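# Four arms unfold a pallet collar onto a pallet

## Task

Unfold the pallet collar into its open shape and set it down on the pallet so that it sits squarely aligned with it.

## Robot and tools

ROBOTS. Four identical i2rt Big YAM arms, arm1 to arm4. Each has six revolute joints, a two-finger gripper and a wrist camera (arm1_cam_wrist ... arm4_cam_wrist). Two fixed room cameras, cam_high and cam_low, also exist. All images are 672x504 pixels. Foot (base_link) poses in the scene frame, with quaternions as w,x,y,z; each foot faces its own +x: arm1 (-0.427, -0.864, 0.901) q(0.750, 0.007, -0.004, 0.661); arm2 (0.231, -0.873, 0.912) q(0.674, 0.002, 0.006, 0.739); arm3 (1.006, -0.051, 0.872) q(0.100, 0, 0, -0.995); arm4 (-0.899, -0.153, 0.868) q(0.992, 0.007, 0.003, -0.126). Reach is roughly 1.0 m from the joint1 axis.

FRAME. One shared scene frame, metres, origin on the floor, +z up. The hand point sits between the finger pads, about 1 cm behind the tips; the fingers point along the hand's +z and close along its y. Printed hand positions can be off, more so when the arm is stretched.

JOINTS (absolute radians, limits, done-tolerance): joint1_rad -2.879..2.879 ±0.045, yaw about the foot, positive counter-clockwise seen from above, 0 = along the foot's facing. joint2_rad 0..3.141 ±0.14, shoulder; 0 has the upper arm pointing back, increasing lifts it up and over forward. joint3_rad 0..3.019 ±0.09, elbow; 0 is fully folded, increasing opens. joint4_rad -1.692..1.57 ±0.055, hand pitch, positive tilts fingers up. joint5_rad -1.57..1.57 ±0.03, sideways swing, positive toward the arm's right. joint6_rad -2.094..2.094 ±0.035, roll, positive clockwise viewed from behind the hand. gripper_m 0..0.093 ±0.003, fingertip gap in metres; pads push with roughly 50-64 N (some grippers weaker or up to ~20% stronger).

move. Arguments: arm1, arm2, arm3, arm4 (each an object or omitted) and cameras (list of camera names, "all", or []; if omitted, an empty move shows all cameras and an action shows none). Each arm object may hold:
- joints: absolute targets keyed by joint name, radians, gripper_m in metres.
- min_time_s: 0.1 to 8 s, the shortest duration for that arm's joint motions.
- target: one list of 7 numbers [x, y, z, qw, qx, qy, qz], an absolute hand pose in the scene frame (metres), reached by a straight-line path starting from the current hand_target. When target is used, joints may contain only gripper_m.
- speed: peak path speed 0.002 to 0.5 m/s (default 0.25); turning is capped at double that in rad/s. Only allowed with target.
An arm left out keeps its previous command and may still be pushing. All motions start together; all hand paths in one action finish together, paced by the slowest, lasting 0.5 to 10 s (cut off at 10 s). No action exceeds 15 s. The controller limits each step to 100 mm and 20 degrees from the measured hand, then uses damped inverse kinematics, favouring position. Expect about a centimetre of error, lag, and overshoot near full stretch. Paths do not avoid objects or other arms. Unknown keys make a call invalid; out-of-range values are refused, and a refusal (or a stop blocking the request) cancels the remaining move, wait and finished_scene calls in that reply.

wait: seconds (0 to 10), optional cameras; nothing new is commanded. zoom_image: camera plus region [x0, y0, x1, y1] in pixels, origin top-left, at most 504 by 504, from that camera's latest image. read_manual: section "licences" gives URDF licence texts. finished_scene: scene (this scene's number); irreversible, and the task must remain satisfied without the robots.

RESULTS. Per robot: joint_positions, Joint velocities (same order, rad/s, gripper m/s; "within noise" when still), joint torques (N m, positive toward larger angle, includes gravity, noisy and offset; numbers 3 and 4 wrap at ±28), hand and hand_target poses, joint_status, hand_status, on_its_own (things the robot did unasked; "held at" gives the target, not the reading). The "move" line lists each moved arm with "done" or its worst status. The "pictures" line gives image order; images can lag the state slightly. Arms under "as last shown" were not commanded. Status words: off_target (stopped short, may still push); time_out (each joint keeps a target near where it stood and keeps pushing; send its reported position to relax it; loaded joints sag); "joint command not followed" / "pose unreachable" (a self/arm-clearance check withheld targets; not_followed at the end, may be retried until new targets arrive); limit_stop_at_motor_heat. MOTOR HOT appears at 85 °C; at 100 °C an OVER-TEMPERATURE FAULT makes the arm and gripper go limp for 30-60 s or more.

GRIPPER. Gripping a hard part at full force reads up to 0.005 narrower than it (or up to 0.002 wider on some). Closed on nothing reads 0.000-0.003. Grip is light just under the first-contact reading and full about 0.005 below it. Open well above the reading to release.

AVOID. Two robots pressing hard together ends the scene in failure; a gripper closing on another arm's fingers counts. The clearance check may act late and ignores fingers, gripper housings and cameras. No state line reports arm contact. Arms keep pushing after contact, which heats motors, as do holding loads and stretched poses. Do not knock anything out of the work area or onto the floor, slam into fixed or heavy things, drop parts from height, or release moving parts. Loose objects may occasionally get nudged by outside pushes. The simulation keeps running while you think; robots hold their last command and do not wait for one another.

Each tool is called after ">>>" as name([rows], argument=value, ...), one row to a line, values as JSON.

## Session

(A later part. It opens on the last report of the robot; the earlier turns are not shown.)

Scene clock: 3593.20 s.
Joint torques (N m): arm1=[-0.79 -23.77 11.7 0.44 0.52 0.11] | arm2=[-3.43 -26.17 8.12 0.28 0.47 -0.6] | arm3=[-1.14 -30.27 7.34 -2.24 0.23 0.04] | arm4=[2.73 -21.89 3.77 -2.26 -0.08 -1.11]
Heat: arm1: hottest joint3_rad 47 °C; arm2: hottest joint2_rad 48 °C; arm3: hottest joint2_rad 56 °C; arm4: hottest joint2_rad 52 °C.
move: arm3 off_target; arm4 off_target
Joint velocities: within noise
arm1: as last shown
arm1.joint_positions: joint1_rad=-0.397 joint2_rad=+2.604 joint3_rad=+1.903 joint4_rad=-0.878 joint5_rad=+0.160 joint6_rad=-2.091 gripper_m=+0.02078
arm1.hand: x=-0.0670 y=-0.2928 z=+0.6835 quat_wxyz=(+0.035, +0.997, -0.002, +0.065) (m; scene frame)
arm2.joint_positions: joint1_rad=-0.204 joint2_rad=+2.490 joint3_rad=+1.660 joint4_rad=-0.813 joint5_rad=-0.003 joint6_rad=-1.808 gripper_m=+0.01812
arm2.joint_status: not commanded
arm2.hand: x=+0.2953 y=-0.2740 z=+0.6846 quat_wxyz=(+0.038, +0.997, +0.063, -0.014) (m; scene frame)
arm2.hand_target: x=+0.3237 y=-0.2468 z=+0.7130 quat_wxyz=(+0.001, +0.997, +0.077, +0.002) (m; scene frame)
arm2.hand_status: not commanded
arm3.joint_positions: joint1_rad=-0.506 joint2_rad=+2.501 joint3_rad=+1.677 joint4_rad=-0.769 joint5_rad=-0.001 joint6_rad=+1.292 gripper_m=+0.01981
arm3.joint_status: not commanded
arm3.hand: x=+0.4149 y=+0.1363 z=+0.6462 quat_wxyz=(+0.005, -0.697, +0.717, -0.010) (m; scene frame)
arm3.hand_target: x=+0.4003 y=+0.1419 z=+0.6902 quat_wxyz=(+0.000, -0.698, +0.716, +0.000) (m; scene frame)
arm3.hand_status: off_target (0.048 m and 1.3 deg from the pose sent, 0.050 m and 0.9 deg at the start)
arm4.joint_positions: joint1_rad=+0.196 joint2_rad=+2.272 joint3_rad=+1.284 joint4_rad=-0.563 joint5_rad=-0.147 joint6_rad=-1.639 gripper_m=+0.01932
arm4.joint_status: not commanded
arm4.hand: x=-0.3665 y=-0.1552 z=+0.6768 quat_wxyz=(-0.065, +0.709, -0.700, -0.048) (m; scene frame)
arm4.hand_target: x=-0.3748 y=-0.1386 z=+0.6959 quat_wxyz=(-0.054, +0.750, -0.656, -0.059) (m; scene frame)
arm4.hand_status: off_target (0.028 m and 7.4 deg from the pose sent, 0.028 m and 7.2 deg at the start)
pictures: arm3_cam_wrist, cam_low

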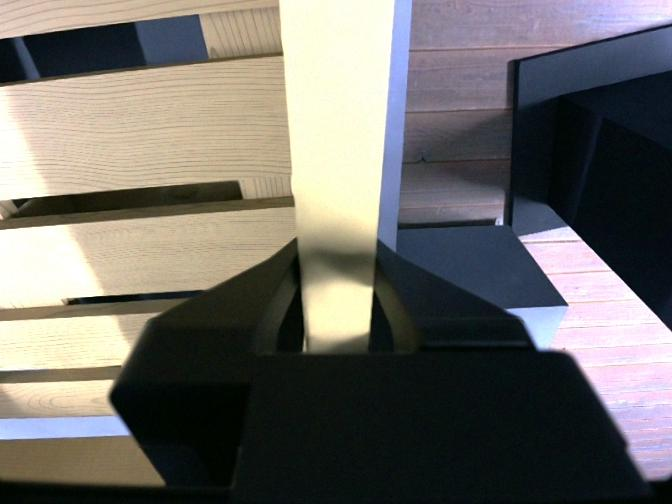

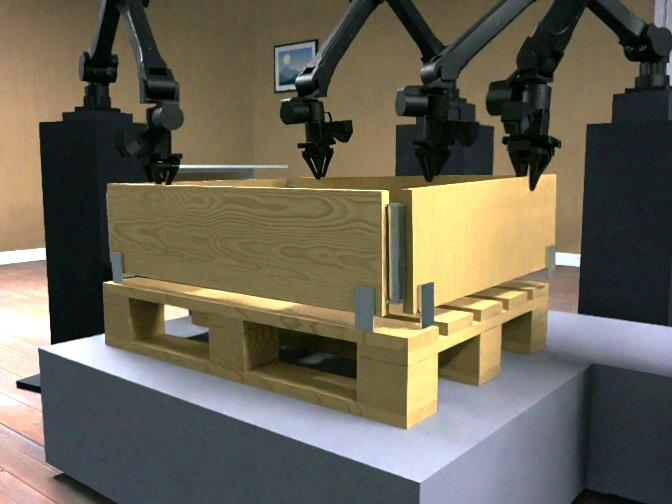

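>>> move(arm3={"target": [0.398, 0.146, 0.725, 0, 0.6984, -0.7157, 0], "speed": 0.06}, arm4={"target": [-0.365, -0.132, 0.712, 0.048, -0.738, 0.670, 0.053], "speed": 0.06}, arm1={"target": [-0.035, -0.275, 0.710, 0.003, 0.9962, 0.0436, 0.0763], "speed": 0.06}, arm2={"target": [0.330, -0.245, 0.722, 0, 0.9969, 0.0785, 0], "speed": 0.06}, cameras=["arm3_cam_wrist", "cam_low"])

Scene clock: 3612.20 s.
Joint torques (N m): arm1=[-1.08 -25 12.07 -0.35 0.53 0.12] | arm2=[-3.9 -27.34 8.08 -0.34 0.51 -0.65] | arm3=[-1.03 -34.78 7.45 -3.82 0.2 0.08] | arm4=[2.61 -23.53 4.42 -2.69 -0.37 -0.76]
Heat: arm1: hottest joint3_rad 47 °C; arm2: hottest joint2_rad 49 °C; arm3: hottest joint2_rad 62 °C; arm4: hottest joint2_rad 54 °C.
move: arm1 off_target; arm2 off_target; arm3 off_target; arm4 off_target
Joint velocities: within noise
arm1.joint_positions: joint1_rad=-0.398 joint2_rad=+2.604 joint3_rad=+1.908 joint4_rad=-0.878 joint5_rad=+0.160 joint6_rad=-2.091 gripper_m=+0.02078
arm1.joint_status: not commanded
arm1.hand: x=-0.0655 y=-0.2909 z=+0.6850 quat_wxyz=(+0.033, +0.997, -0.003, +0.067) (m; scene frame)
arm1.hand_target: x=-0.0361 y=-0.2765 z=+0.7109 quat_wxyz=(+0.013, +0.996, -0.015, +0.088) (m; scene frame)
arm1.hand_status: off_target (0.043 m and 6.4 deg from the pose sent, 0.045 m and 6.5 deg at the start; a joint's target at an end of its range on 46 of 46 steps)
arm2.joint_positions: joint1_rad=-0.208 joint2_rad=+2.490 joint3_rad=+1.660 joint4_rad=-0.815 joint5_rad=-0.003 joint6_rad=-1.811 gripper_m=+0.01812
arm2.joint_status: not commanded
arm2.hand: x=+0.2980 y=-0.2747 z=+0.6848 quat_wxyz=(+0.039, +0.997, +0.063, -0.014) (m; scene frame)
arm2.hand_target: x=+0.3300 y=-0.2471 z=+0.7221 quat_wxyz=(+0.001, +0.997, +0.077, +0.002) (m; scene frame)
arm2.hand_status: off_target (0.057 m and 5.1 deg from the pose sent, 0.059 m and 5.0 deg at the start)
arm3.joint_positions: joint1_rad=-0.506 joint2_rad=+2.497 joint3_rad=+1.677 joint4_rad=-0.778 joint5_rad=-0.001 joint6_rad=+1.287 gripper_m=+0.01981
arm3.joint_status: not commanded
arm3.hand: x=+0.4156 y=+0.1361 z=+0.6488 quat_wxyz=(+0.006, -0.699, +0.715, -0.012) (m; scene frame)
arm3.hand_target: x=+0.3984 y=+0.1458 z=+0.7196 quat_wxyz=(+0.000, -0.698, +0.716, +0.001) (m; scene frame)
arm3.hand_status: off_target (0.079 m and 1.6 deg from the pose sent, 0.081 m and 1.3 deg at the start)
arm4.joint_positions: joint1_rad=+0.217 joint2_rad=+2.276 joint3_rad=+1.297 joint4_rad=-0.580 joint5_rad=-0.125 joint6_rad=-1.612 gripper_m=+0.01931
arm4.joint_status: not commanded
arm4.hand: x=-0.3643 y=-0.1483 z=+0.6775 quat_wxyz=(-0.054, +0.708, -0.703, -0.044) (m; scene frame)
arm4.hand_target: x=-0.3650 y=-0.1324 z=+0.7099 quat_wxyz=(-0.049, +0.738, -0.671, -0.052) (m; scene frame)
arm4.hand_status: off_target (0.038 m and 5.3 deg from the pose sent, 0.042 m and 5.2 deg at the start)
pictures: arm3_cam_wrist, cam_low

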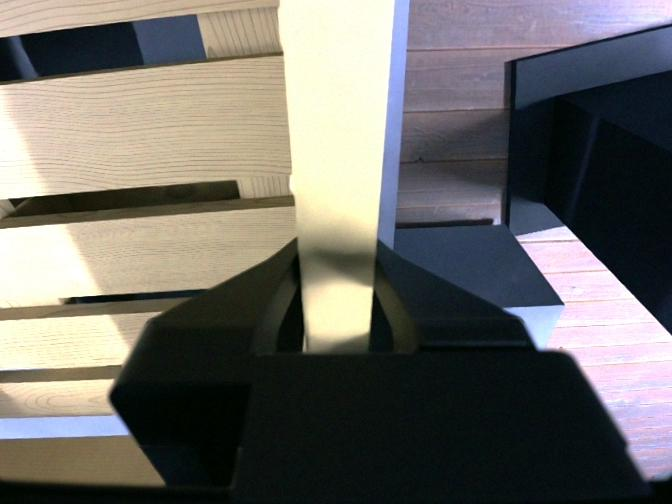

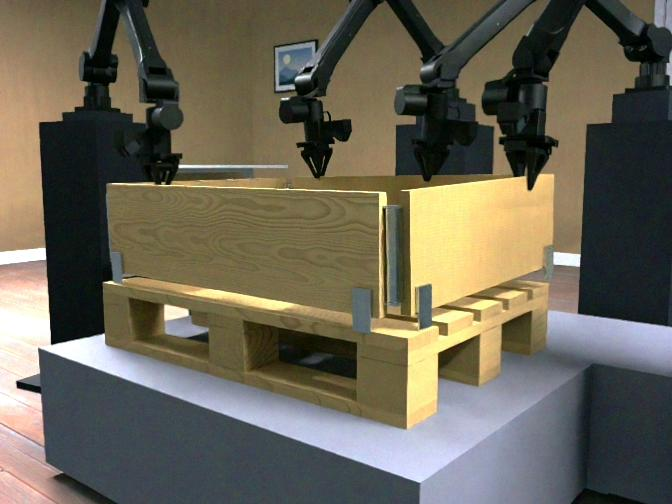

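>>> move(arm3={"target": [0.397, 0.149, 0.745, 0, 0.6984, -0.7157, 0], "speed": 0.06}, arm4={"target": [-0.355, -0.124, 0.724, 0.045, -0.728, 0.680, 0.05], "speed": 0.06}, arm1={"target": [-0.022, -0.268, 0.718, 0.003, 0.9962, 0.0436, 0.0763], "speed": 0.06}, arm2={"target": [0.344, -0.240, 0.732, 0, 0.9969, 0.0785, 0], "speed": 0.06}, cameras=["arm3_cam_wrist", "cam_low"])

Scene clock: 3626.47 s.
Joint torques (N m): arm1=[-1.44 -24.76 13.45 -0.39 0.47 0.11] | arm2=[-4.31 -26.7 9.89 -0.66 0.58 -0.73] | arm3=[-1.55 -36.37 7.56 -4.03 0.5 0.11] | arm4=[2.67 -24.53 4.9 -2.89 -0.47 -0.46]
Heat: arm1: hottest joint2_rad 47 °C; arm2: hottest joint2_rad 48 °C; arm3: hottest joint2_rad 66 °C; arm4: hottest joint2_rad 53 °C.
move: arm1 off_target; arm2 off_target; arm3 off_target; arm4 off_target
Joint velocities: within noise
arm1.joint_positions: joint1_rad=-0.404 joint2_rad=+2.612 joint3_rad=+1.956 joint4_rad=-0.920 joint5_rad=+0.164 joint6_rad=-2.091 gripper_m=+0.02078
arm1.joint_status: not commanded
arm1.hand: x=-0.0564 y=-0.2850 z=+0.6940 quat_wxyz=(+0.035, +0.997, -0.005, +0.068) (m; scene frame)
arm1.hand_target: x=-0.0234 y=-0.2699 z=+0.7195 quat_wxyz=(+0.013, +0.996, -0.020, +0.089) (m; scene frame)
arm1.hand_status: off_target (0.045 m and 6.8 deg from the pose sent, 0.059 m and 6.4 deg at the start; a joint's target at an end of its range on 48 of 48 steps)
arm2.joint_positions: joint1_rad=-0.222 joint2_rad=+2.475 joint3_rad=+1.660 joint4_rad=-0.835 joint5_rad=-0.005 joint6_rad=-1.822 gripper_m=+0.01812
arm2.joint_status: not commanded
arm2.hand: x=+0.3061 y=-0.2753 z=+0.6936 quat_wxyz=(+0.041, +0.997, +0.061, -0.016) (m; scene frame)
arm2.hand_target: x=+0.3439 y=-0.2430 z=+0.7328 quat_wxyz=(+0.001, +0.997, +0.077, +0.003) (m; scene frame)
arm2.hand_status: off_target (0.065 m and 5.4 deg from the pose sent, 0.074 m and 5.1 deg at the start)
arm3.joint_positions: joint1_rad=-0.509 joint2_rad=+2.491 joint3_rad=+1.677 joint4_rad=-0.802 joint5_rad=-0.008 joint6_rad=+1.276 gripper_m=+0.01989
arm3.joint_status: not commanded
arm3.hand: x=+0.4193 y=+0.1354 z=+0.6527 quat_wxyz=(+0.007, -0.702, +0.712, -0.022) (m; scene frame)
arm3.hand_target: x=+0.3978 y=+0.1485 z=+0.7374 quat_wxyz=(-0.001, -0.698, +0.716, +0.001) (m; scene frame)
arm3.hand_status: off_target (0.096 m and 2.7 deg from the pose sent, 0.099 m and 1.6 deg at the start)
arm4.joint_positions: joint1_rad=+0.233 joint2_rad=+2.276 joint3_rad=+1.323 joint4_rad=-0.611 joint5_rad=-0.114 joint6_rad=-1.594 gripper_m=+0.01921
arm4.joint_status: not commanded
arm4.hand: x=-0.3574 y=-0.1418 z=+0.6830 quat_wxyz=(-0.047, +0.707, -0.704, -0.043) (m; scene frame)
arm4.hand_target: x=-0.3552 y=-0.1244 z=+0.7213 quat_wxyz=(-0.046, +0.729, -0.681, -0.049) (m; scene frame)
arm4.hand_status: off_target (0.045 m and 3.8 deg from the pose sent, 0.053 m and 3.7 deg at the start)
pictures: arm3_cam_wrist, cam_low

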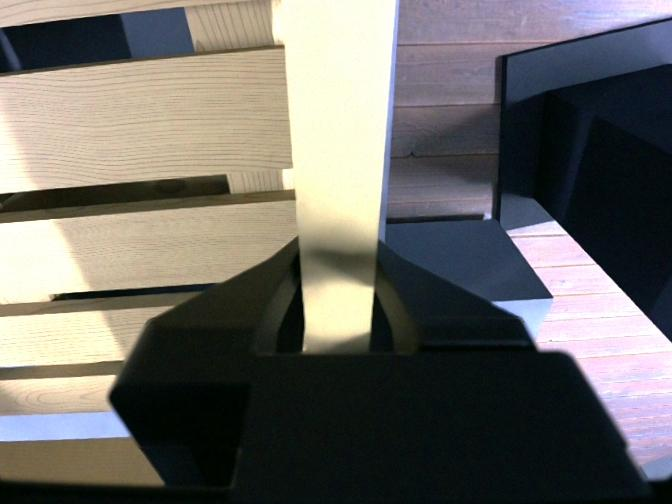

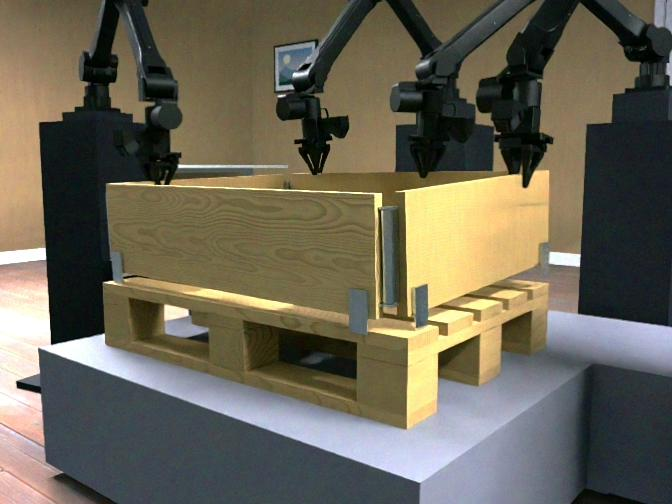

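>>> move(arm3={"target": [0.405, 0.142, 0.665, 0, 0.6984, -0.7157, 0], "speed": 0.06}, arm4={"joints": {"gripper_m": 0.055}}, cameras=["arm4_cam_wrist"])

Scene clock: 3661.33 s.
Joint torques (N m): arm1=[-0.26 -28.22 12.66 -1.21 0.32 0.11] | arm2=[-2.96 -28.28 9.66 -0.76 0.39 -0.55] | arm3=[-1.67 -26.29 7.38 0.2 0.51 0.24] | arm4=[0.32 -18.08 5.42 -0.08 -0.26 -0.25]
Heat: arm1: hottest joint3_rad 47 °C; arm2: hottest joint2_rad 46 °C; arm3: hottest joint2_rad 67 °C; arm4: hottest joint2_rad 52 °C.
move: arm3 off_target; arm4 done
Joint velocities: within noise
arm1.joint_positions: joint1_rad=-0.419 joint2_rad=+2.657 joint3_rad=+1.962 joint4_rad=-0.901 joint5_rad=+0.167 joint6_rad=-2.091 gripper_m=+0.02078
arm1.joint_status: not commanded
arm1.hand: x=-0.0518 y=-0.2975 z=+0.6663 quat_wxyz=(+0.045, +0.997, -0.012, +0.064) (m; scene frame)
arm1.hand_target: x=-0.0234 y=-0.2700 z=+0.7195 quat_wxyz=(+0.013, +0.996, -0.020, +0.089) (m; scene frame)
arm1.hand_status: not commanded
arm2.joint_positions: joint1_rad=-0.237 joint2_rad=+2.497 joint3_rad=+1.660 joint4_rad=-0.833 joint5_rad=+0.000 joint6_rad=-1.843 gripper_m=+0.01799
arm2.joint_status: not commanded
arm2.hand: x=+0.3144 y=-0.2838 z=+0.6809 quat_wxyz=(+0.051, +0.996, +0.065, -0.016) (m; scene frame)
arm2.hand_target: x=+0.3440 y=-0.2430 z=+0.7330 quat_wxyz=(+0.001, +0.997, +0.077, +0.003) (m; scene frame)
arm2.hand_status: not commanded
arm3.joint_positions: joint1_rad=-0.505 joint2_rad=+2.493 joint3_rad=+1.669 joint4_rad=-0.787 joint5_rad=-0.008 joint6_rad=+1.269 gripper_m=+0.01989
arm3.joint_status: not commanded
arm3.hand: x=+0.4197 y=+0.1325 z=+0.6494 quat_wxyz=(+0.006, -0.706, +0.708, -0.020) (m; scene frame)
arm3.hand_target: x=+0.4053 y=+0.1420 z=+0.6653 quat_wxyz=(+0.000, -0.698, +0.716, +0.000) (m; scene frame)
arm3.hand_status: off_target (0.023 m and 2.7 deg from the pose sent, 0.020 m and 2.7 deg at the start)
arm4.joint_positions: joint1_rad=+0.257 joint2_rad=+2.199 joint3_rad=+1.324 joint4_rad=-0.691 joint5_rad=-0.119 joint6_rad=-1.612 gripper_m=+0.05493
arm4.joint_status: all done
arm4.hand: x=-0.3545 y=-0.1281 z=+0.7236 quat_wxyz=(-0.048, +0.722, -0.689, -0.046) (m; scene frame)
arm4.hand_target: x=-0.3550 y=-0.1245 z=+0.7213 quat_wxyz=(-0.046, +0.729, -0.681, -0.049) (m; scene frame)
arm4.hand_status: not commanded
pictures: arm4_cam_wrist

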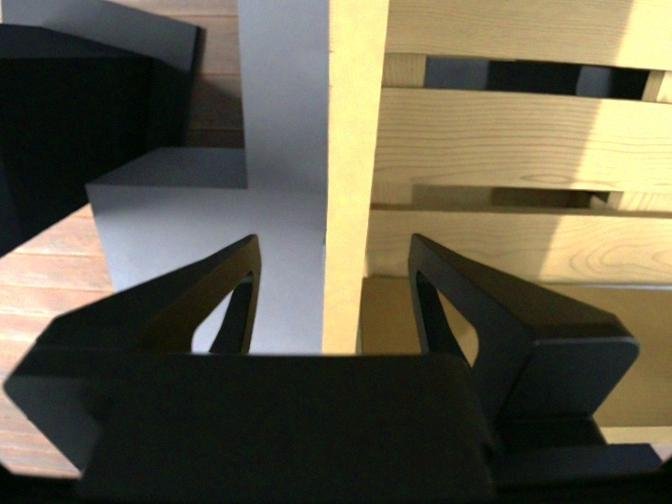

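>>> move(arm4={"target": [-0.352, 0.09, 0.745, -0.02, 0.707, -0.707, -0.02], "speed": 0.2}, cameras=["arm4_cam_wrist", "cam_low", "arm1_cam_wrist", "arm2_cam_wrist", "arm3_cam_wrist"])

>>> zoom_image(camera="cam_low", region=[320, 160, 580, 440])

>>> zoom_image(camera="cam_low", region=[90, 160, 350, 350])

Scene clock: 3697.17 s.
Joint torques (N m): arm1=[-0.26 -28.16 12.67 -1.21 0.32 0.11] | arm2=[-3.25 -28.04 9.61 -0.76 0.4 -0.55] | arm3=[-1.55 -26.23 7.45 0.35 0.51 0.27] | arm4=[0.15 -16.97 8.54 0.05 -0.03 0.08]
Heat: arm1: hottest joint3_rad 45 °C; arm2: hottest joint2_rad 50 °C; arm3: hottest joint2_rad 66 °C; arm4: hottest joint2_rad 51 °C.
move: arm4 off_target
Joint velocities: within noise
arm1, arm2, arm3: as last shown
arm3.hand: x=+0.4196 y=+0.1325 z=+0.6494 quat_wxyz=(+0.006, -0.706, +0.708, -0.020) (m; scene frame)
arm4.joint_positions: joint1_rad=+0.660 joint2_rad=+2.209 joint3_rad=+1.468 joint4_rad=-0.796 joint5_rad=-0.039 joint6_rad=-1.180 gripper_m=+0.05493
arm4.joint_status: not commanded
arm4.hand: x=-0.3586 y=+0.0893 z=+0.7584 quat_wxyz=(-0.027, +0.713, -0.700, -0.018) (m; scene frame)
arm4.hand_target: x=-0.3526 y=+0.0898 z=+0.7452 quat_wxyz=(-0.020, +0.707, -0.707, -0.020) (m; scene frame)
arm4.hand_status: off_target (0.015 m and 1.3 deg from the pose sent, 0.219 m and 5.1 deg at the start)
pictures: arm1_cam_wrist, arm2_cam_wrist, arm3_cam_wrist, arm4_cam_wrist, cam_low

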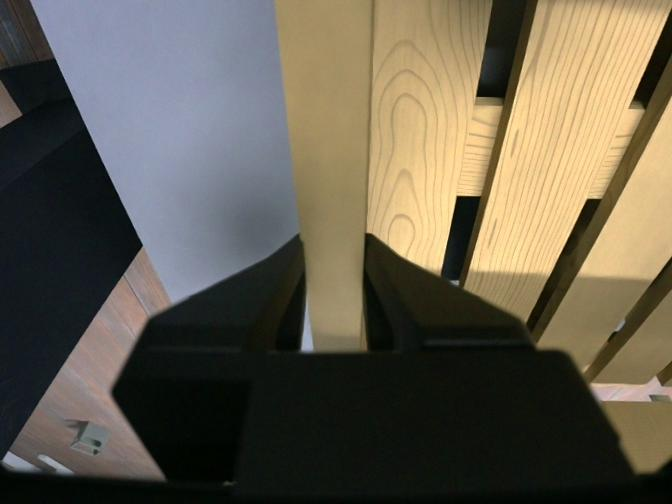

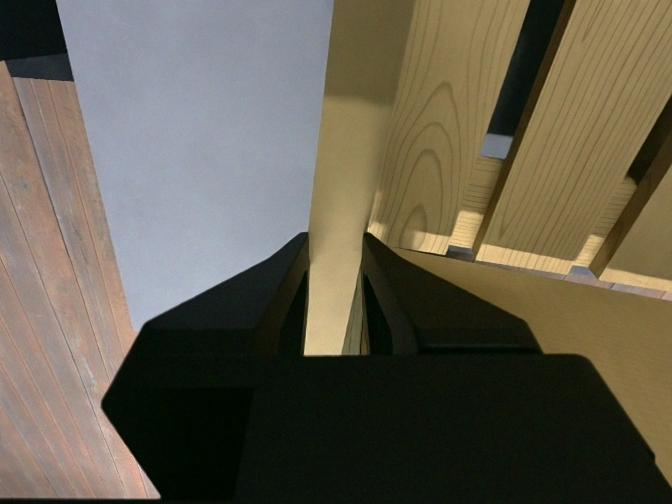

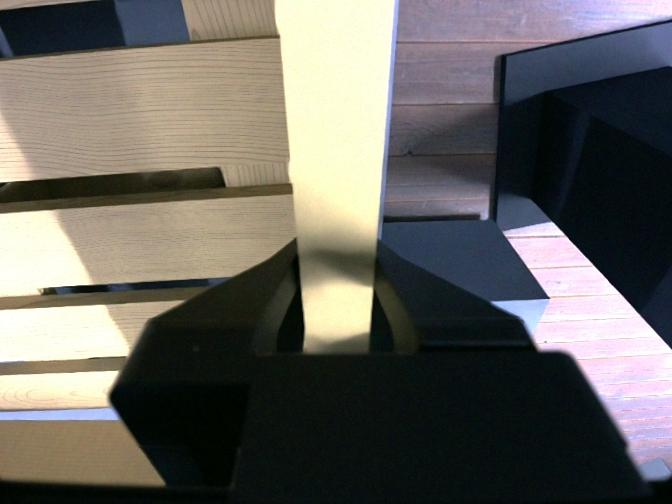

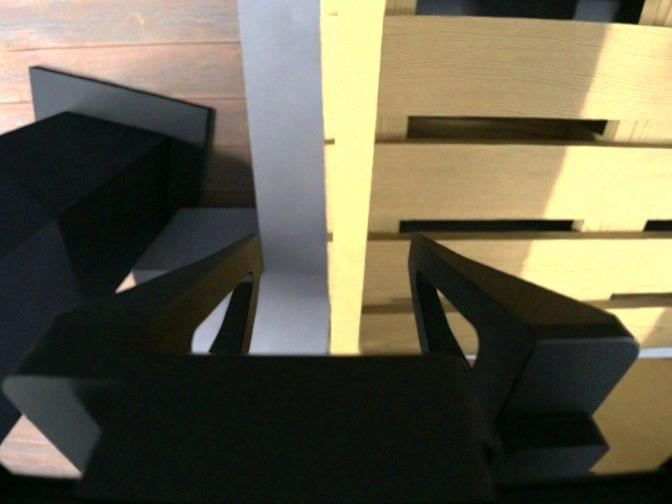

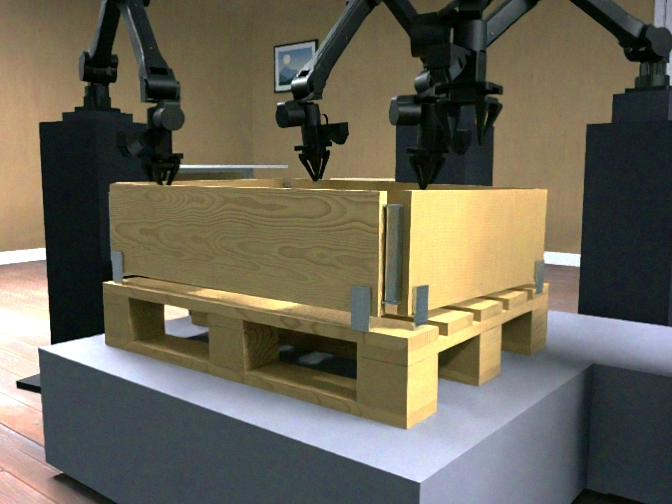

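Scaled by 1.800 from the camera's 672x504 image, which has a finer 960x720 frame.

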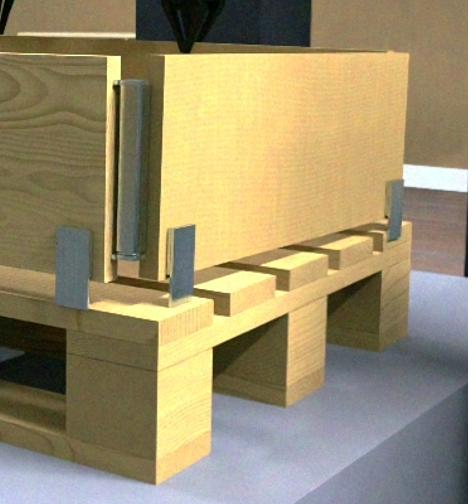

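Scaled by 1.938 from the camera's 672x504 image, which has a finer 960x720 frame.

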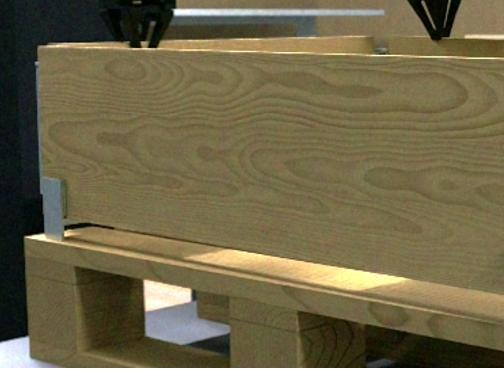

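>>> move(arm4={"target": [-0.345, 0.092, 0.685, -0.02, 0.707, -0.707, -0.02], "speed": 0.15}, cameras=["arm4_cam_wrist"])

Scene clock: 3784.17 s.
Joint torques (N m): arm1=[-0.32 -28.22 12.66 -1.2 0.32 0.11] | arm2=[-3.25 -28.45 9.7 -0.77 0.41 -0.56] | arm3=[-1.44 -26.4 7.41 0.25 0.49 0.24] | arm4=[0.03 -18.08 7.47 0.49 -0.05 0.06]
Heat: arm1: hottest joint3_rad 45 °C; arm2: hottest joint2_rad 52 °C; arm3: hottest joint2_rad 64 °C; arm4: hottest joint2_rad 46 °C.
move: arm4 off_target
Joint velocities: within noise
arm1, arm2, arm3: as last shown
arm4.joint_positions: joint1_rad=+0.660 joint2_rad=+2.342 joint3_rad=+1.517 joint4_rad=-0.730 joint5_rad=-0.039 joint6_rad=-1.180 gripper_m=+0.05493
arm4.joint_status: not commanded
arm4.hand: x=-0.3539 y=+0.0923 z=+0.6958 quat_wxyz=(-0.018, +0.713, -0.700, -0.022) (m; scene frame)
arm4.hand_target: x=-0.3455 y=+0.0918 z=+0.6852 quat_wxyz=(-0.020, +0.707, -0.707, -0.020) (m; scene frame)
arm4.hand_status: off_target (0.014 m and 1.1 deg from the pose sent, 0.075 m and 1.3 deg at the start)
pictures: arm4_cam_wrist

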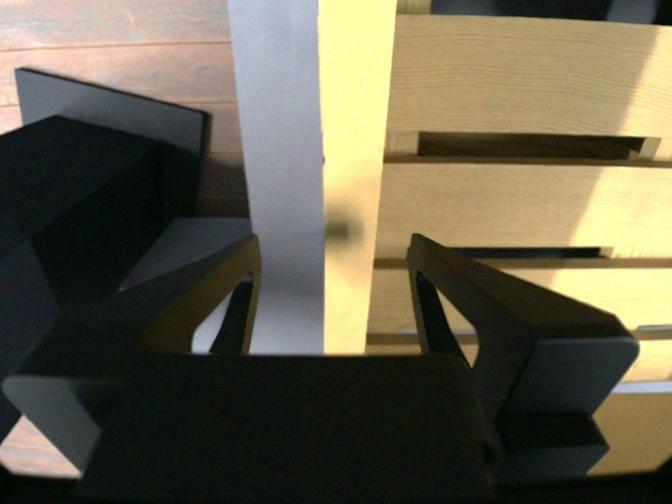

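>>> move(arm4={"target": [-0.339, 0.092, 0.648, -0.02, 0.707, -0.707, -0.02], "speed": 0.08}, cameras=["arm4_cam_wrist"])

Scene clock: 3792.53 s.
Joint torques (N m): arm1=[-0.32 -28.16 12.66 -1.21 0.32 0.11] | arm2=[-2.96 -28.4 9.66 -0.85 0.4 -0.55] | arm3=[-1.9 -26.29 7.38 0.29 0.52 0.28] | arm4=[-0.26 -18.73 7.45 0.44 -0.05 -0.01]
Heat: arm1: hottest joint3_rad 45 °C; arm2: hottest joint2_rad 53 °C; arm3: hottest joint2_rad 64 °C; arm4: hottest joint2_rad 47 °C.
move: arm4 off_target
Joint velocities: within noise
arm1, arm2, arm3: as last shown
arm4.joint_positions: joint1_rad=+0.660 joint2_rad=+2.419 joint3_rad=+1.561 joint4_rad=-0.692 joint5_rad=-0.039 joint6_rad=-1.180 gripper_m=+0.05493
arm4.joint_status: not commanded
arm4.hand: x=-0.3467 y=+0.0959 z=+0.6627 quat_wxyz=(-0.021, +0.713, -0.700, -0.021) (m; scene frame)
arm4.hand_target: x=-0.3396 y=+0.0918 z=+0.6484 quat_wxyz=(-0.020, +0.707, -0.707, -0.020) (m; scene frame)
arm4.hand_status: off_target (0.017 m and 1.0 deg from the pose sent, 0.050 m and 1.1 deg at the start)
pictures: arm4_cam_wrist

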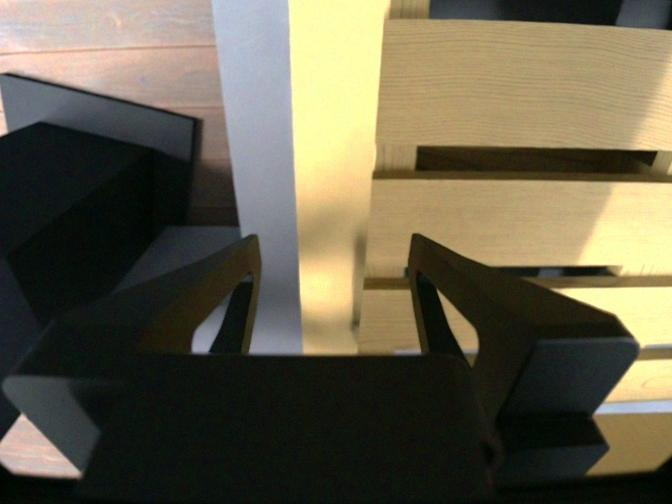

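>>> move(arm4={"target": [-0.340, 0.092, 0.633, -0.02, 0.707, -0.707, -0.02], "speed": 0.08})

>>> move(arm4={"joints": {"gripper_m": 0.010}}, cameras=["arm4_cam_wrist"])

Scene clock: 3802.20 s.
Joint torques (N m): arm1=[-0.32 -28.16 12.66 -1.2 0.32 0.11] | arm2=[-3.19 -28.45 9.66 -0.79 0.41 -0.52] | arm3=[-1.38 -26.11 7.35 0.34 0.46 0.27] | arm4=[-0.38 -18.2 7.23 0.5 -0.04 0]
Heat: arm1: hottest joint3_rad 45 °C; arm2: hottest joint2_rad 53 °C; arm3: hottest joint2_rad 64 °C; arm4: hottest joint2_rad 47 °C.
move: arm4 off_target
Joint velocities: within noise
arm1, arm2, arm3: as last shown
arm4.joint_positions: joint1_rad=+0.660 joint2_rad=+2.444 joint3_rad=+1.567 joint4_rad=-0.671 joint5_rad=-0.039 joint6_rad=-1.180 gripper_m=+0.05493
arm4.joint_status: not commanded
arm4.hand: x=-0.3466 y=+0.0962 z=+0.6498 quat_wxyz=(-0.022, +0.713, -0.700, -0.020) (m; scene frame)
arm4.hand_target: x=-0.3407 y=+0.0918 z=+0.6335 quat_wxyz=(-0.020, +0.707, -0.707, -0.020) (m; scene frame)
arm4.hand_status: off_target (0.019 m and 1.1 deg from the pose sent, 0.031 m and 1.0 deg at the start)
pictures: none

Scene clock: 3802.87 s.
Joint torques (N m): arm1=[-0.32 -28.16 12.66 -1.2 0.31 0.11] | arm2=[-3.25 -28.57 9.65 -0.81 0.4 -0.55] | arm3=[-1.44 -25.88 7.3 0.28 0.5 0.25] | arm4=[-0.26 -18.08 7.25 0.57 -0.05 -0.11]
Heat: arm1: hottest joint3_rad 45 °C; arm2: hottest joint2_rad 53 °C; arm3: hottest joint2_rad 64 °C; arm4: hottest joint2_rad 47 °C.
move: arm4 off_target
Joint velocities: within noise
arm1, arm3: as last shown
arm1.joint_positions: joint1_rad=-0.419 joint2_rad=+2.657 joint3_rad=+1.962 joint4_rad=-0.901 joint5_rad=+0.168 joint6_rad=-2.091 gripper_m=+0.02078
arm1.hand: x=-0.0517 y=-0.2975 z=+0.6663 quat_wxyz=(+0.045, +0.997, -0.012, +0.064) (m; scene frame)
arm2.joint_positions: joint1_rad=-0.237 joint2_rad=+2.497 joint3_rad=+1.660 joint4_rad=-0.832 joint5_rad=+0.000 joint6_rad=-1.843 gripper_m=+0.01799
arm2.joint_status: not commanded
arm2.hand: x=+0.3144 y=-0.2838 z=+0.6807 quat_wxyz=(+0.051, +0.996, +0.065, -0.016) (m; scene frame)
arm2.hand_target: x=+0.3439 y=-0.2430 z=+0.7330 quat_wxyz=(+0.001, +0.997, +0.077, +0.003) (m; scene frame)
arm2.hand_status: not commanded
arm3.hand: x=+0.4197 y=+0.1325 z=+0.6491 quat_wxyz=(+0.006, -0.706, +0.708, -0.020) (m; scene frame)
arm3.hand_target: x=+0.4053 y=+0.1420 z=+0.6652 quat_wxyz=(+0.000, -0.698, +0.716, +0.000) (m; scene frame)
arm4.joint_positions: joint1_rad=+0.660 joint2_rad=+2.444 joint3_rad=+1.567 joint4_rad=-0.672 joint5_rad=-0.039 joint6_rad=-1.170 gripper_m=+0.01895
arm4.joint_status: gripper_m off_target (ended at +0.01898, target +0.01000)
arm4.hand: x=-0.3467 y=+0.0961 z=+0.6498 quat_wxyz=(-0.021, +0.710, -0.704, -0.020) (m; scene frame)
arm4.hand_target: x=-0.3407 y=+0.0918 z=+0.6335 quat_wxyz=(-0.020, +0.707, -0.707, -0.020) (m; scene frame)
arm4.hand_status: not commanded
pictures: arm4_cam_wrist

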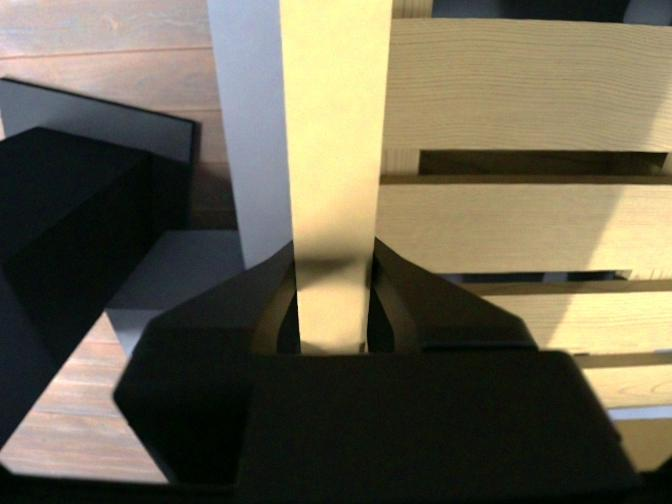

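>>> move(arm3={"target": [0.390, 0.150, 0.722, 0, 0.7071, -0.7071, 0], "speed": 0.06}, arm4={"target": [-0.368, 0.108, 0.705, -0.02, 0.7193, -0.6947, -0.02], "speed": 0.06}, cameras=["cam_low"])

>>> zoom_image(camera="cam_low", region=[320, 160, 580, 440])

Scene clock: 3823.13 s.
Joint torques (N m): arm1=[-0.21 -28.1 12.67 -0.83 0.17 0.11] | arm2=[-3.43 -28.45 9.65 -0.81 0.42 -0.52] | arm3=[-1.9 -32.67 9.24 -3.41 0.5 0.15] | arm4=[2.84 -28.98 2.62 -2.02 -0.54 0.11]
Heat: arm1: hottest joint2_rad 45 °C; arm2: hottest joint2_rad 51 °C; arm3: hottest joint2_rad 63 °C; arm4: hottest joint2_rad 47 °C.
move: arm3 off_target; arm4 off_target
Joint velocities: within noise
arm1: as last shown
arm1.joint_positions: joint1_rad=-0.420 joint2_rad=+2.657 joint3_rad=+1.962 joint4_rad=-0.911 joint5_rad=+0.171 joint6_rad=-2.091 gripper_m=+0.02078
arm1.hand: x=-0.0519 y=-0.3003 z=+0.6664 quat_wxyz=(+0.050, +0.997, -0.012, +0.063) (m; scene frame)
arm2.joint_positions: joint1_rad=-0.237 joint2_rad=+2.497 joint3_rad=+1.660 joint4_rad=-0.832 joint5_rad=+0.000 joint6_rad=-1.847 gripper_m=+0.01799
arm2.joint_status: not commanded
arm2.hand: x=+0.3144 y=-0.2838 z=+0.6807 quat_wxyz=(+0.051, +0.996, +0.066, -0.016) (m; scene frame)
arm2.hand_target: x=+0.3440 y=-0.2430 z=+0.7330 quat_wxyz=(+0.001, +0.997, +0.077, +0.003) (m; scene frame)
arm2.hand_status: not commanded
arm3.joint_positions: joint1_rad=-0.504 joint2_rad=+2.493 joint3_rad=+1.687 joint4_rad=-0.802 joint5_rad=-0.009 joint6_rad=+1.251 gripper_m=+0.01989
arm3.joint_status: not commanded
arm3.hand: x=+0.4141 y=+0.1339 z=+0.6539 quat_wxyz=(+0.005, -0.712, +0.701, -0.019) (m; scene frame)
arm3.hand_target: x=+0.3913 y=+0.1496 z=+0.7189 quat_wxyz=(-0.001, -0.707, +0.707, +0.001) (m; scene frame)
arm3.hand_status: off_target (0.074 m and 2.4 deg from the pose sent, 0.081 m and 2.4 deg at the start)
arm4.joint_positions: joint1_rad=+0.662 joint2_rad=+2.422 joint3_rad=+1.521 joint4_rad=-0.652 joint5_rad=-0.028 joint6_rad=-1.181 gripper_m=+0.01895
arm4.joint_status: not commanded
arm4.hand: x=-0.3580 y=+0.0901 z=+0.6510 quat_wxyz=(-0.017, +0.714, -0.700, -0.016) (m; scene frame)
arm4.hand_target: x=-0.3671 y=+0.1077 z=+0.6998 quat_wxyz=(-0.020, +0.719, -0.694, -0.020) (m; scene frame)
arm4.hand_status: off_target (0.058 m and 1.0 deg from the pose sent, 0.060 m and 1.5 deg at the start)
pictures: cam_low

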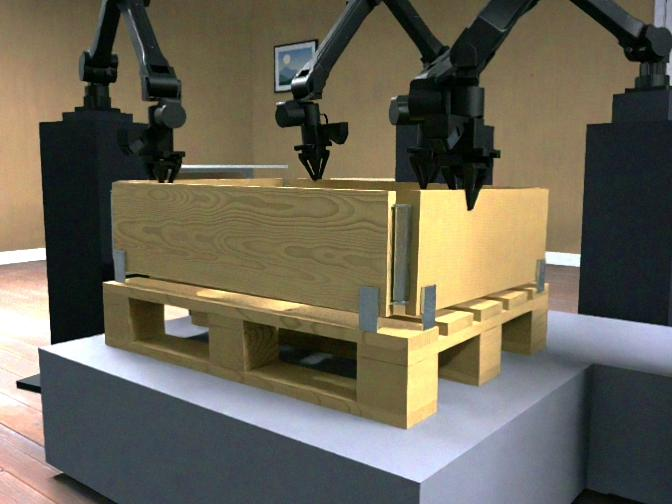

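Scaled by 1.800 from the camera's 672x504 image, which has a finer 960x720 frame.

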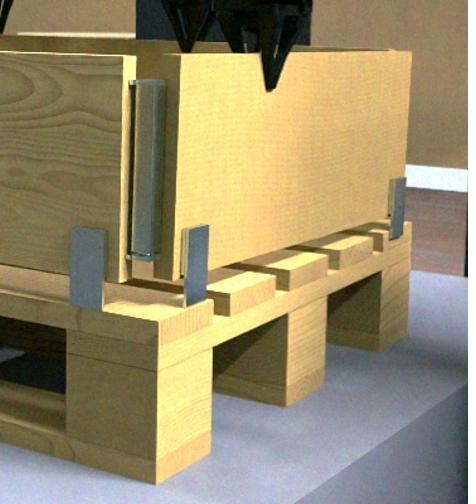

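>>> move(arm3={"target": [0.380, 0.160, 0.738, 0, 0.7071, -0.7071, 0], "speed": 0.06}, arm4={"target": [-0.378, 0.122, 0.722, -0.02, 0.7193, -0.6947, -0.02], "speed": 0.06}, cameras=["cam_low"])

>>> zoom_image(camera="cam_low", region=[320, 160, 580, 440])

>>> zoom_image(camera="cam_low", region=[90, 160, 350, 350])

Scene clock: 3833.97 s.
Joint torques (N m): arm1=[-0.15 -28.22 12.22 -0.8 0.25 0.11] | arm2=[-3.19 -28.57 9.68 -0.88 0.37 -0.52] | arm3=[-3.25 -32.73 10.32 -3.95 0.52 0.17] | arm4=[3.6 -30.39 2.8 -2.61 -0.96 0.46]
Heat: arm1: hottest joint2_rad 45 °C; arm2: hottest joint2_rad 51 °C; arm3: hottest joint2_rad 64 °C; arm4: hottest joint2_rad 53 °C.
move: arm3 off_target; arm4 off_target
Joint velocities: within noise
arm1.joint_positions: joint1_rad=-0.420 joint2_rad=+2.657 joint3_rad=+1.967 joint4_rad=-0.911 joint5_rad=+0.169 joint6_rad=-2.091 gripper_m=+0.02078
arm1.joint_status: not commanded
arm1.hand: x=-0.0508 y=-0.2979 z=+0.6679 quat_wxyz=(+0.047, +0.997, -0.012, +0.063) (m; scene frame)
arm1.hand_target: x=-0.0234 y=-0.2700 z=+0.7194 quat_wxyz=(+0.013, +0.996, -0.020, +0.089) (m; scene frame)
arm1.hand_status: not commanded
arm2.joint_positions: joint1_rad=-0.237 joint2_rad=+2.497 joint3_rad=+1.660 joint4_rad=-0.830 joint5_rad=+0.000 joint6_rad=-1.847 gripper_m=+0.01799
arm2.joint_status: not commanded
arm2.hand: x=+0.3145 y=-0.2834 z=+0.6806 quat_wxyz=(+0.050, +0.996, +0.067, -0.016) (m; scene frame)
arm2.hand_target: x=+0.3439 y=-0.2430 z=+0.7330 quat_wxyz=(+0.001, +0.997, +0.077, +0.003) (m; scene frame)
arm2.hand_status: not commanded
arm3.joint_positions: joint1_rad=-0.501 joint2_rad=+2.493 joint3_rad=+1.727 joint4_rad=-0.846 joint5_rad=-0.009 joint6_rad=+1.235 gripper_m=+0.01989
arm3.joint_status: not commanded
arm3.hand: x=+0.4037 y=+0.1347 z=+0.6649 quat_wxyz=(+0.005, -0.719, +0.695, -0.020) (m; scene frame)
arm3.hand_target: x=+0.3818 y=+0.1593 z=+0.7348 quat_wxyz=(-0.001, -0.707, +0.707, +0.002) (m; scene frame)
arm3.hand_status: off_target (0.081 m and 3.1 deg from the pose sent, 0.094 m and 2.4 deg at the start)
arm4.joint_positions: joint1_rad=+0.678 joint2_rad=+2.408 joint3_rad=+1.501 joint4_rad=-0.651 joint5_rad=-0.018 joint6_rad=-1.183 gripper_m=+0.01895
arm4.joint_status: not commanded
arm4.hand: x=-0.3666 y=+0.0947 z=+0.6543 quat_wxyz=(-0.013, +0.720, -0.693, -0.013) (m; scene frame)
arm4.hand_target: x=-0.3768 y=+0.1210 z=+0.7146 quat_wxyz=(-0.020, +0.719, -0.694, -0.020) (m; scene frame)
arm4.hand_status: off_target (0.074 m and 1.2 deg from the pose sent, 0.080 m and 1.0 deg at the start)
pictures: cam_low

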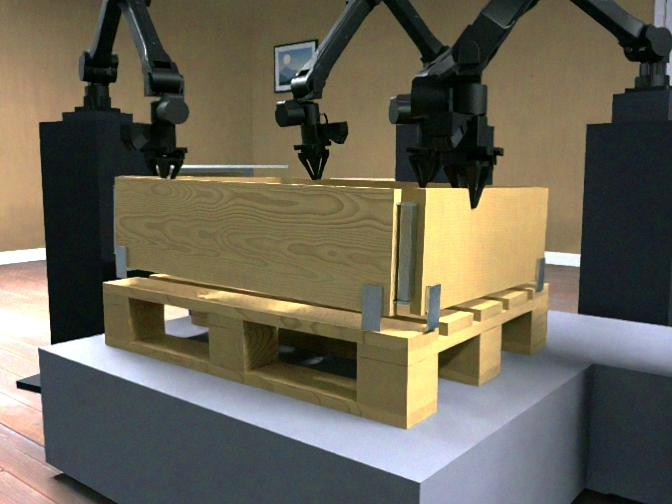

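Scaled by 1.800 from the camera's 672x504 image, which has a finer 960x720 frame.

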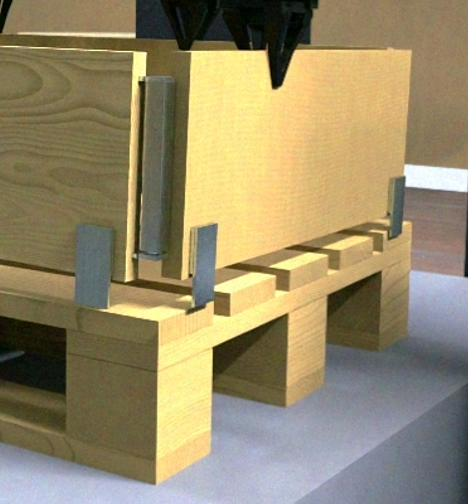

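Scaled by 1.938 from the camera's 672x504 image, which has a finer 960x720 frame.

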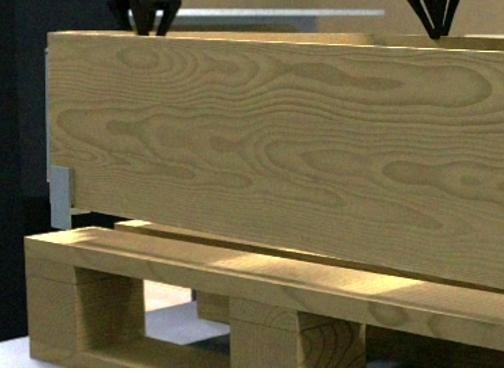

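>>> move(arm1={"target": [-0.0234, -0.252, 0.7195, 0.003, 0.9962, 0.0436, 0.0763], "speed": 0.06}, arm2={"target": [0.344, -0.226, 0.732, 0, 0.9969, 0.0785, 0], "speed": 0.06}, arm3={"target": [0.384, 0.176, 0.738, 0, 0.7071, -0.7071, 0], "speed": 0.06}, arm4={"target": [-0.378, 0.138, 0.730, -0.02, 0.7193, -0.6947, -0.02], "speed": 0.06}, cameras=["cam_low"])

>>> zoom_image(camera="cam_low", region=[320, 160, 580, 440])

>>> zoom_image(camera="cam_low", region=[90, 160, 350, 350])

Scene clock: 3859.70 s.
Joint torques (N m): arm1=[0.85 -26.58 14.3 -0.8 0.37 0.11] | arm2=[-3.02 -26.29 11.96 -1.11 0.26 -0.48] | arm3=[-3.49 -32.67 9.92 -3.63 0.57 0.21] | arm4=[4.01 -29.8 4.52 -3.1 -1.1 0.65]
Heat: arm1: hottest joint3_rad 46 °C; arm2: hottest joint2_rad 50 °C; arm3: hottest joint2_rad 66 °C; arm4: hottest joint2_rad 62 °C.
move: arm1 off_target; arm2 off_target; arm3 off_target; arm4 off_target
Joint velocities: within noise
arm1.joint_positions: joint1_rad=-0.420 joint2_rad=+2.662 joint3_rad=+2.014 joint4_rad=-0.950 joint5_rad=+0.163 joint6_rad=-2.091 gripper_m=+0.02078
arm1.joint_status: not commanded
arm1.hand: x=-0.0459 y=-0.2882 z=+0.6783 quat_wxyz=(+0.045, +0.997, -0.013, +0.061) (m; scene frame)
arm1.hand_target: x=-0.0256 y=-0.2545 z=+0.7212 quat_wxyz=(+0.012, +0.996, -0.014, +0.088) (m; scene frame)
arm1.hand_status: off_target (0.059 m and 8.2 deg from the pose sent, 0.074 m and 8.3 deg at the start; a joint's target at an end of its range on 51 of 51 steps)
arm2.joint_positions: joint1_rad=-0.237 joint2_rad=+2.497 joint3_rad=+1.693 joint4_rad=-0.857 joint5_rad=+0.002 joint6_rad=-1.847 gripper_m=+0.01799
arm2.joint_status: not commanded
arm2.hand: x=+0.3170 y=-0.2726 z=+0.6890 quat_wxyz=(+0.047, +0.997, +0.066, -0.014) (m; scene frame)
arm2.hand_target: x=+0.3438 y=-0.2296 z=+0.7341 quat_wxyz=(+0.000, +0.997, +0.078, +0.002) (m; scene frame)
arm2.hand_status: off_target (0.069 m and 5.8 deg from the pose sent, 0.083 m and 6.2 deg at the start)
arm3.joint_positions: joint1_rad=-0.514 joint2_rad=+2.493 joint3_rad=+1.741 joint4_rad=-0.854 joint5_rad=-0.010 joint6_rad=+1.208 gripper_m=+0.01989
arm3.joint_status: not commanded
arm3.hand: x=+0.4012 y=+0.1439 z=+0.6687 quat_wxyz=(+0.003, -0.724, +0.690, -0.018) (m; scene frame)
arm3.hand_target: x=+0.3856 y=+0.1751 z=+0.7347 quat_wxyz=(-0.001, -0.707, +0.707, +0.001) (m; scene frame)
arm3.hand_status: off_target (0.078 m and 3.5 deg from the pose sent, 0.086 m and 3.1 deg at the start)
arm4.joint_positions: joint1_rad=+0.696 joint2_rad=+2.397 joint3_rad=+1.501 joint4_rad=-0.660 joint5_rad=-0.015 joint6_rad=-1.177 gripper_m=+0.01895
arm4.joint_status: not commanded
arm4.hand: x=-0.3694 y=+0.1047 z=+0.6609 quat_wxyz=(-0.013, +0.725, -0.689, -0.010) (m; scene frame)
arm4.hand_target: x=-0.3774 y=+0.1368 z=+0.7232 quat_wxyz=(-0.021, +0.720, -0.694, -0.020) (m; scene frame)
arm4.hand_status: off_target (0.077 m and 1.6 deg from the pose sent, 0.088 m and 1.2 deg at the start)
pictures: cam_low

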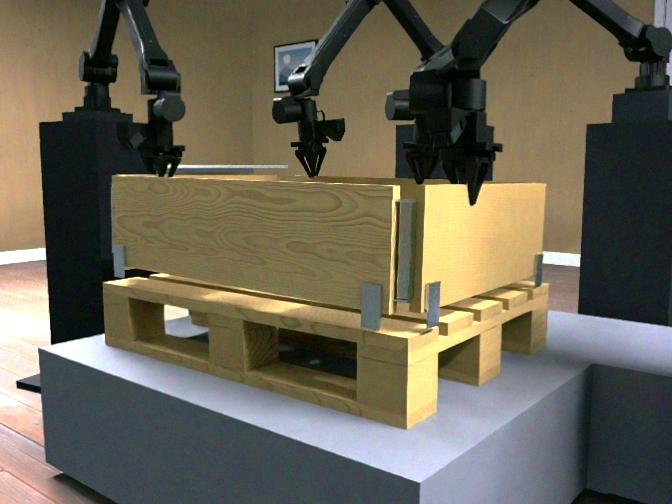

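Scaled by 1.800 from the camera's 672x504 image, which has a finer 960x720 frame.

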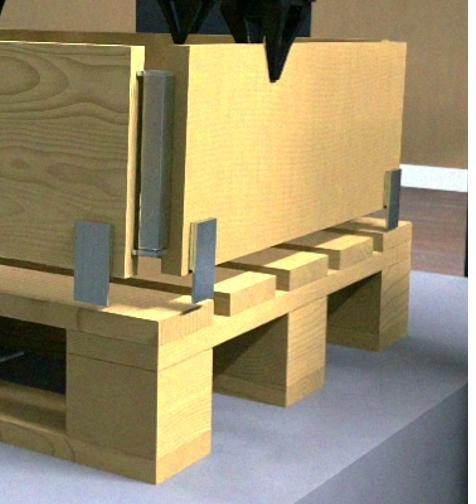

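Scaled by 1.938 from the camera's 672x504 image, which has a finer 960x720 frame.

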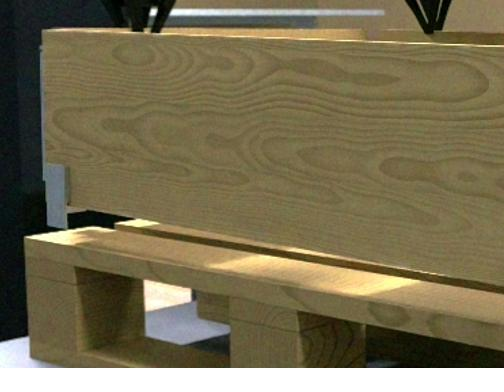

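>>> move(cameras=["arm1_cam_wrist", "arm2_cam_wrist", "arm3_cam_wrist", "arm4_cam_wrist"])

Scene clock: 3863.83 s.
Joint torques (N m): arm1=[0.73 -26.52 14.3 -0.77 0.37 0.11] | arm2=[-3.08 -26.75 11.96 -1.05 0.26 -0.5] | arm3=[-3.6 -32.85 9.98 -3.69 0.54 0.23] | arm4=[4.07 -29.63 4.56 -3.11 -1.09 0.66]
Heat: arm1: hottest joint3_rad 46 °C; arm2: hottest joint2_rad 50 °C; arm3: hottest joint2_rad 67 °C; arm4: hottest joint2_rad 60 °C.
Joint velocities: within noise
arm1.joint_positions: joint1_rad=-0.420 joint2_rad=+2.662 joint3_rad=+2.014 joint4_rad=-0.950 joint5_rad=+0.163 joint6_rad=-2.091 gripper_m=+0.02078
arm1.joint_status: not commanded
arm1.hand: x=-0.0459 y=-0.2881 z=+0.6784 quat_wxyz=(+0.045, +0.997, -0.013, +0.061) (m; scene frame)
arm1.hand_target: x=-0.0256 y=-0.2544 z=+0.7213 quat_wxyz=(+0.012, +0.996, -0.014, +0.088) (m; scene frame)
arm1.hand_status: off_target (0.059 m and 8.2 deg from the pose sent, 0.074 m and 8.3 deg at the start; a joint's target at an end of its range on 51 of 51 steps)
arm2.joint_positions: joint1_rad=-0.237 joint2_rad=+2.497 joint3_rad=+1.693 joint4_rad=-0.857 joint5_rad=+0.002 joint6_rad=-1.847 gripper_m=+0.01799
arm2.joint_status: not commanded
arm2.hand: x=+0.3170 y=-0.2726 z=+0.6890 quat_wxyz=(+0.047, +0.997, +0.066, -0.014) (m; scene frame)
arm2.hand_target: x=+0.3438 y=-0.2296 z=+0.7340 quat_wxyz=(+0.000, +0.997, +0.078, +0.002) (m; scene frame)
arm2.hand_status: off_target (0.069 m and 5.8 deg from the pose sent, 0.083 m and 6.2 deg at the start)
arm3.joint_positions: joint1_rad=-0.514 joint2_rad=+2.493 joint3_rad=+1.741 joint4_rad=-0.854 joint5_rad=-0.010 joint6_rad=+1.208 gripper_m=+0.01989
arm3.joint_status: not commanded
arm3.hand: x=+0.4012 y=+0.1439 z=+0.6687 quat_wxyz=(+0.003, -0.724, +0.690, -0.018) (m; scene frame)
arm3.hand_target: x=+0.3856 y=+0.1751 z=+0.7347 quat_wxyz=(-0.001, -0.707, +0.707, +0.001) (m; scene frame)
arm3.hand_status: off_target (0.078 m and 3.5 deg from the pose sent, 0.086 m and 3.1 deg at the start)
arm4.joint_positions: joint1_rad=+0.696 joint2_rad=+2.397 joint3_rad=+1.501 joint4_rad=-0.660 joint5_rad=-0.015 joint6_rad=-1.177 gripper_m=+0.01895
arm4.joint_status: not commanded
arm4.hand: x=-0.3694 y=+0.1047 z=+0.6609 quat_wxyz=(-0.013, +0.725, -0.689, -0.010) (m; scene frame)
arm4.hand_target: x=-0.3774 y=+0.1368 z=+0.7232 quat_wxyz=(-0.021, +0.720, -0.694, -0.020) (m; scene frame)
arm4.hand_status: off_target (0.077 m and 1.6 deg from the pose sent, 0.088 m and 1.2 deg at the start)
pictures: arm1_cam_wrist, arm2_cam_wrist, arm3_cam_wrist, arm4_cam_wrist

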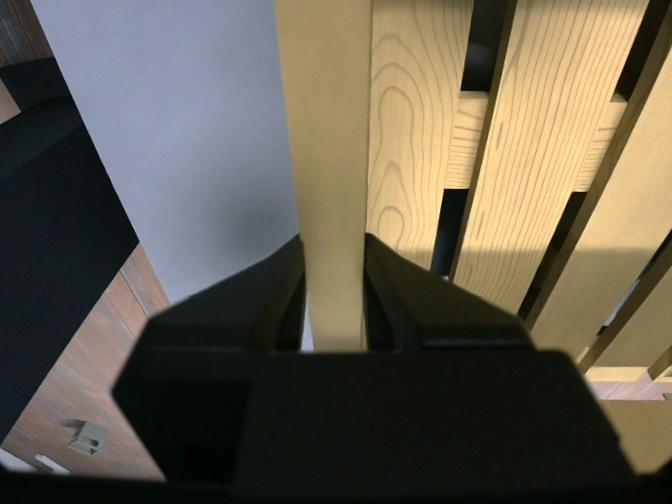

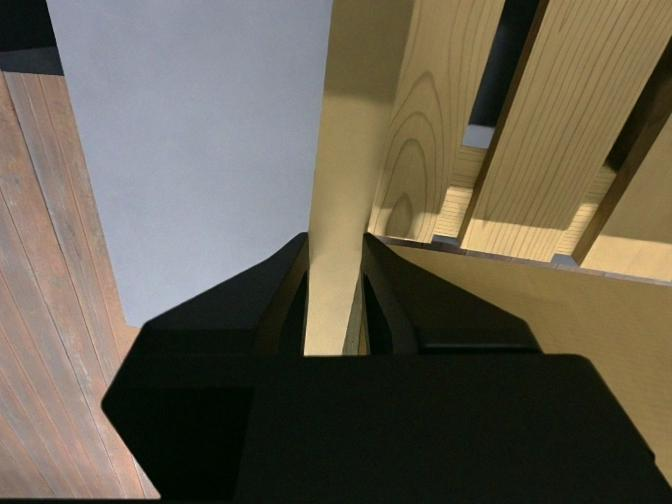

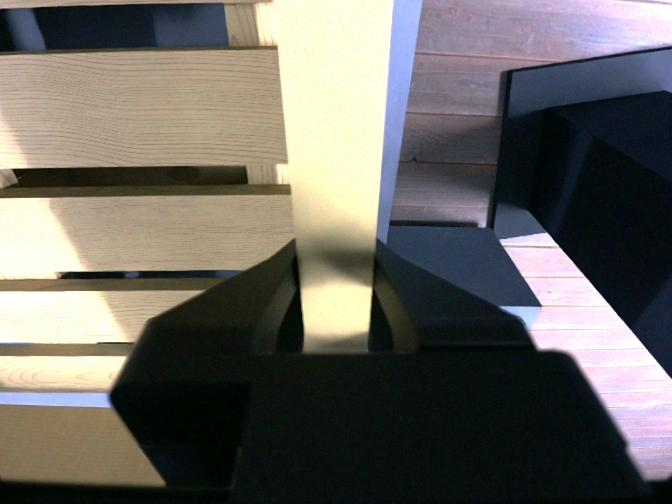

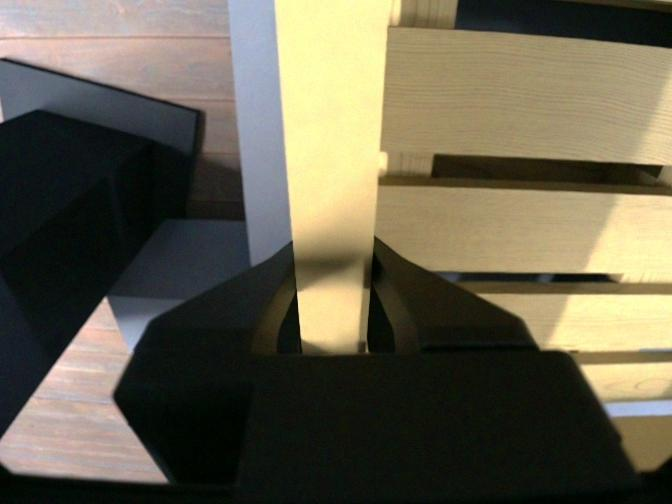

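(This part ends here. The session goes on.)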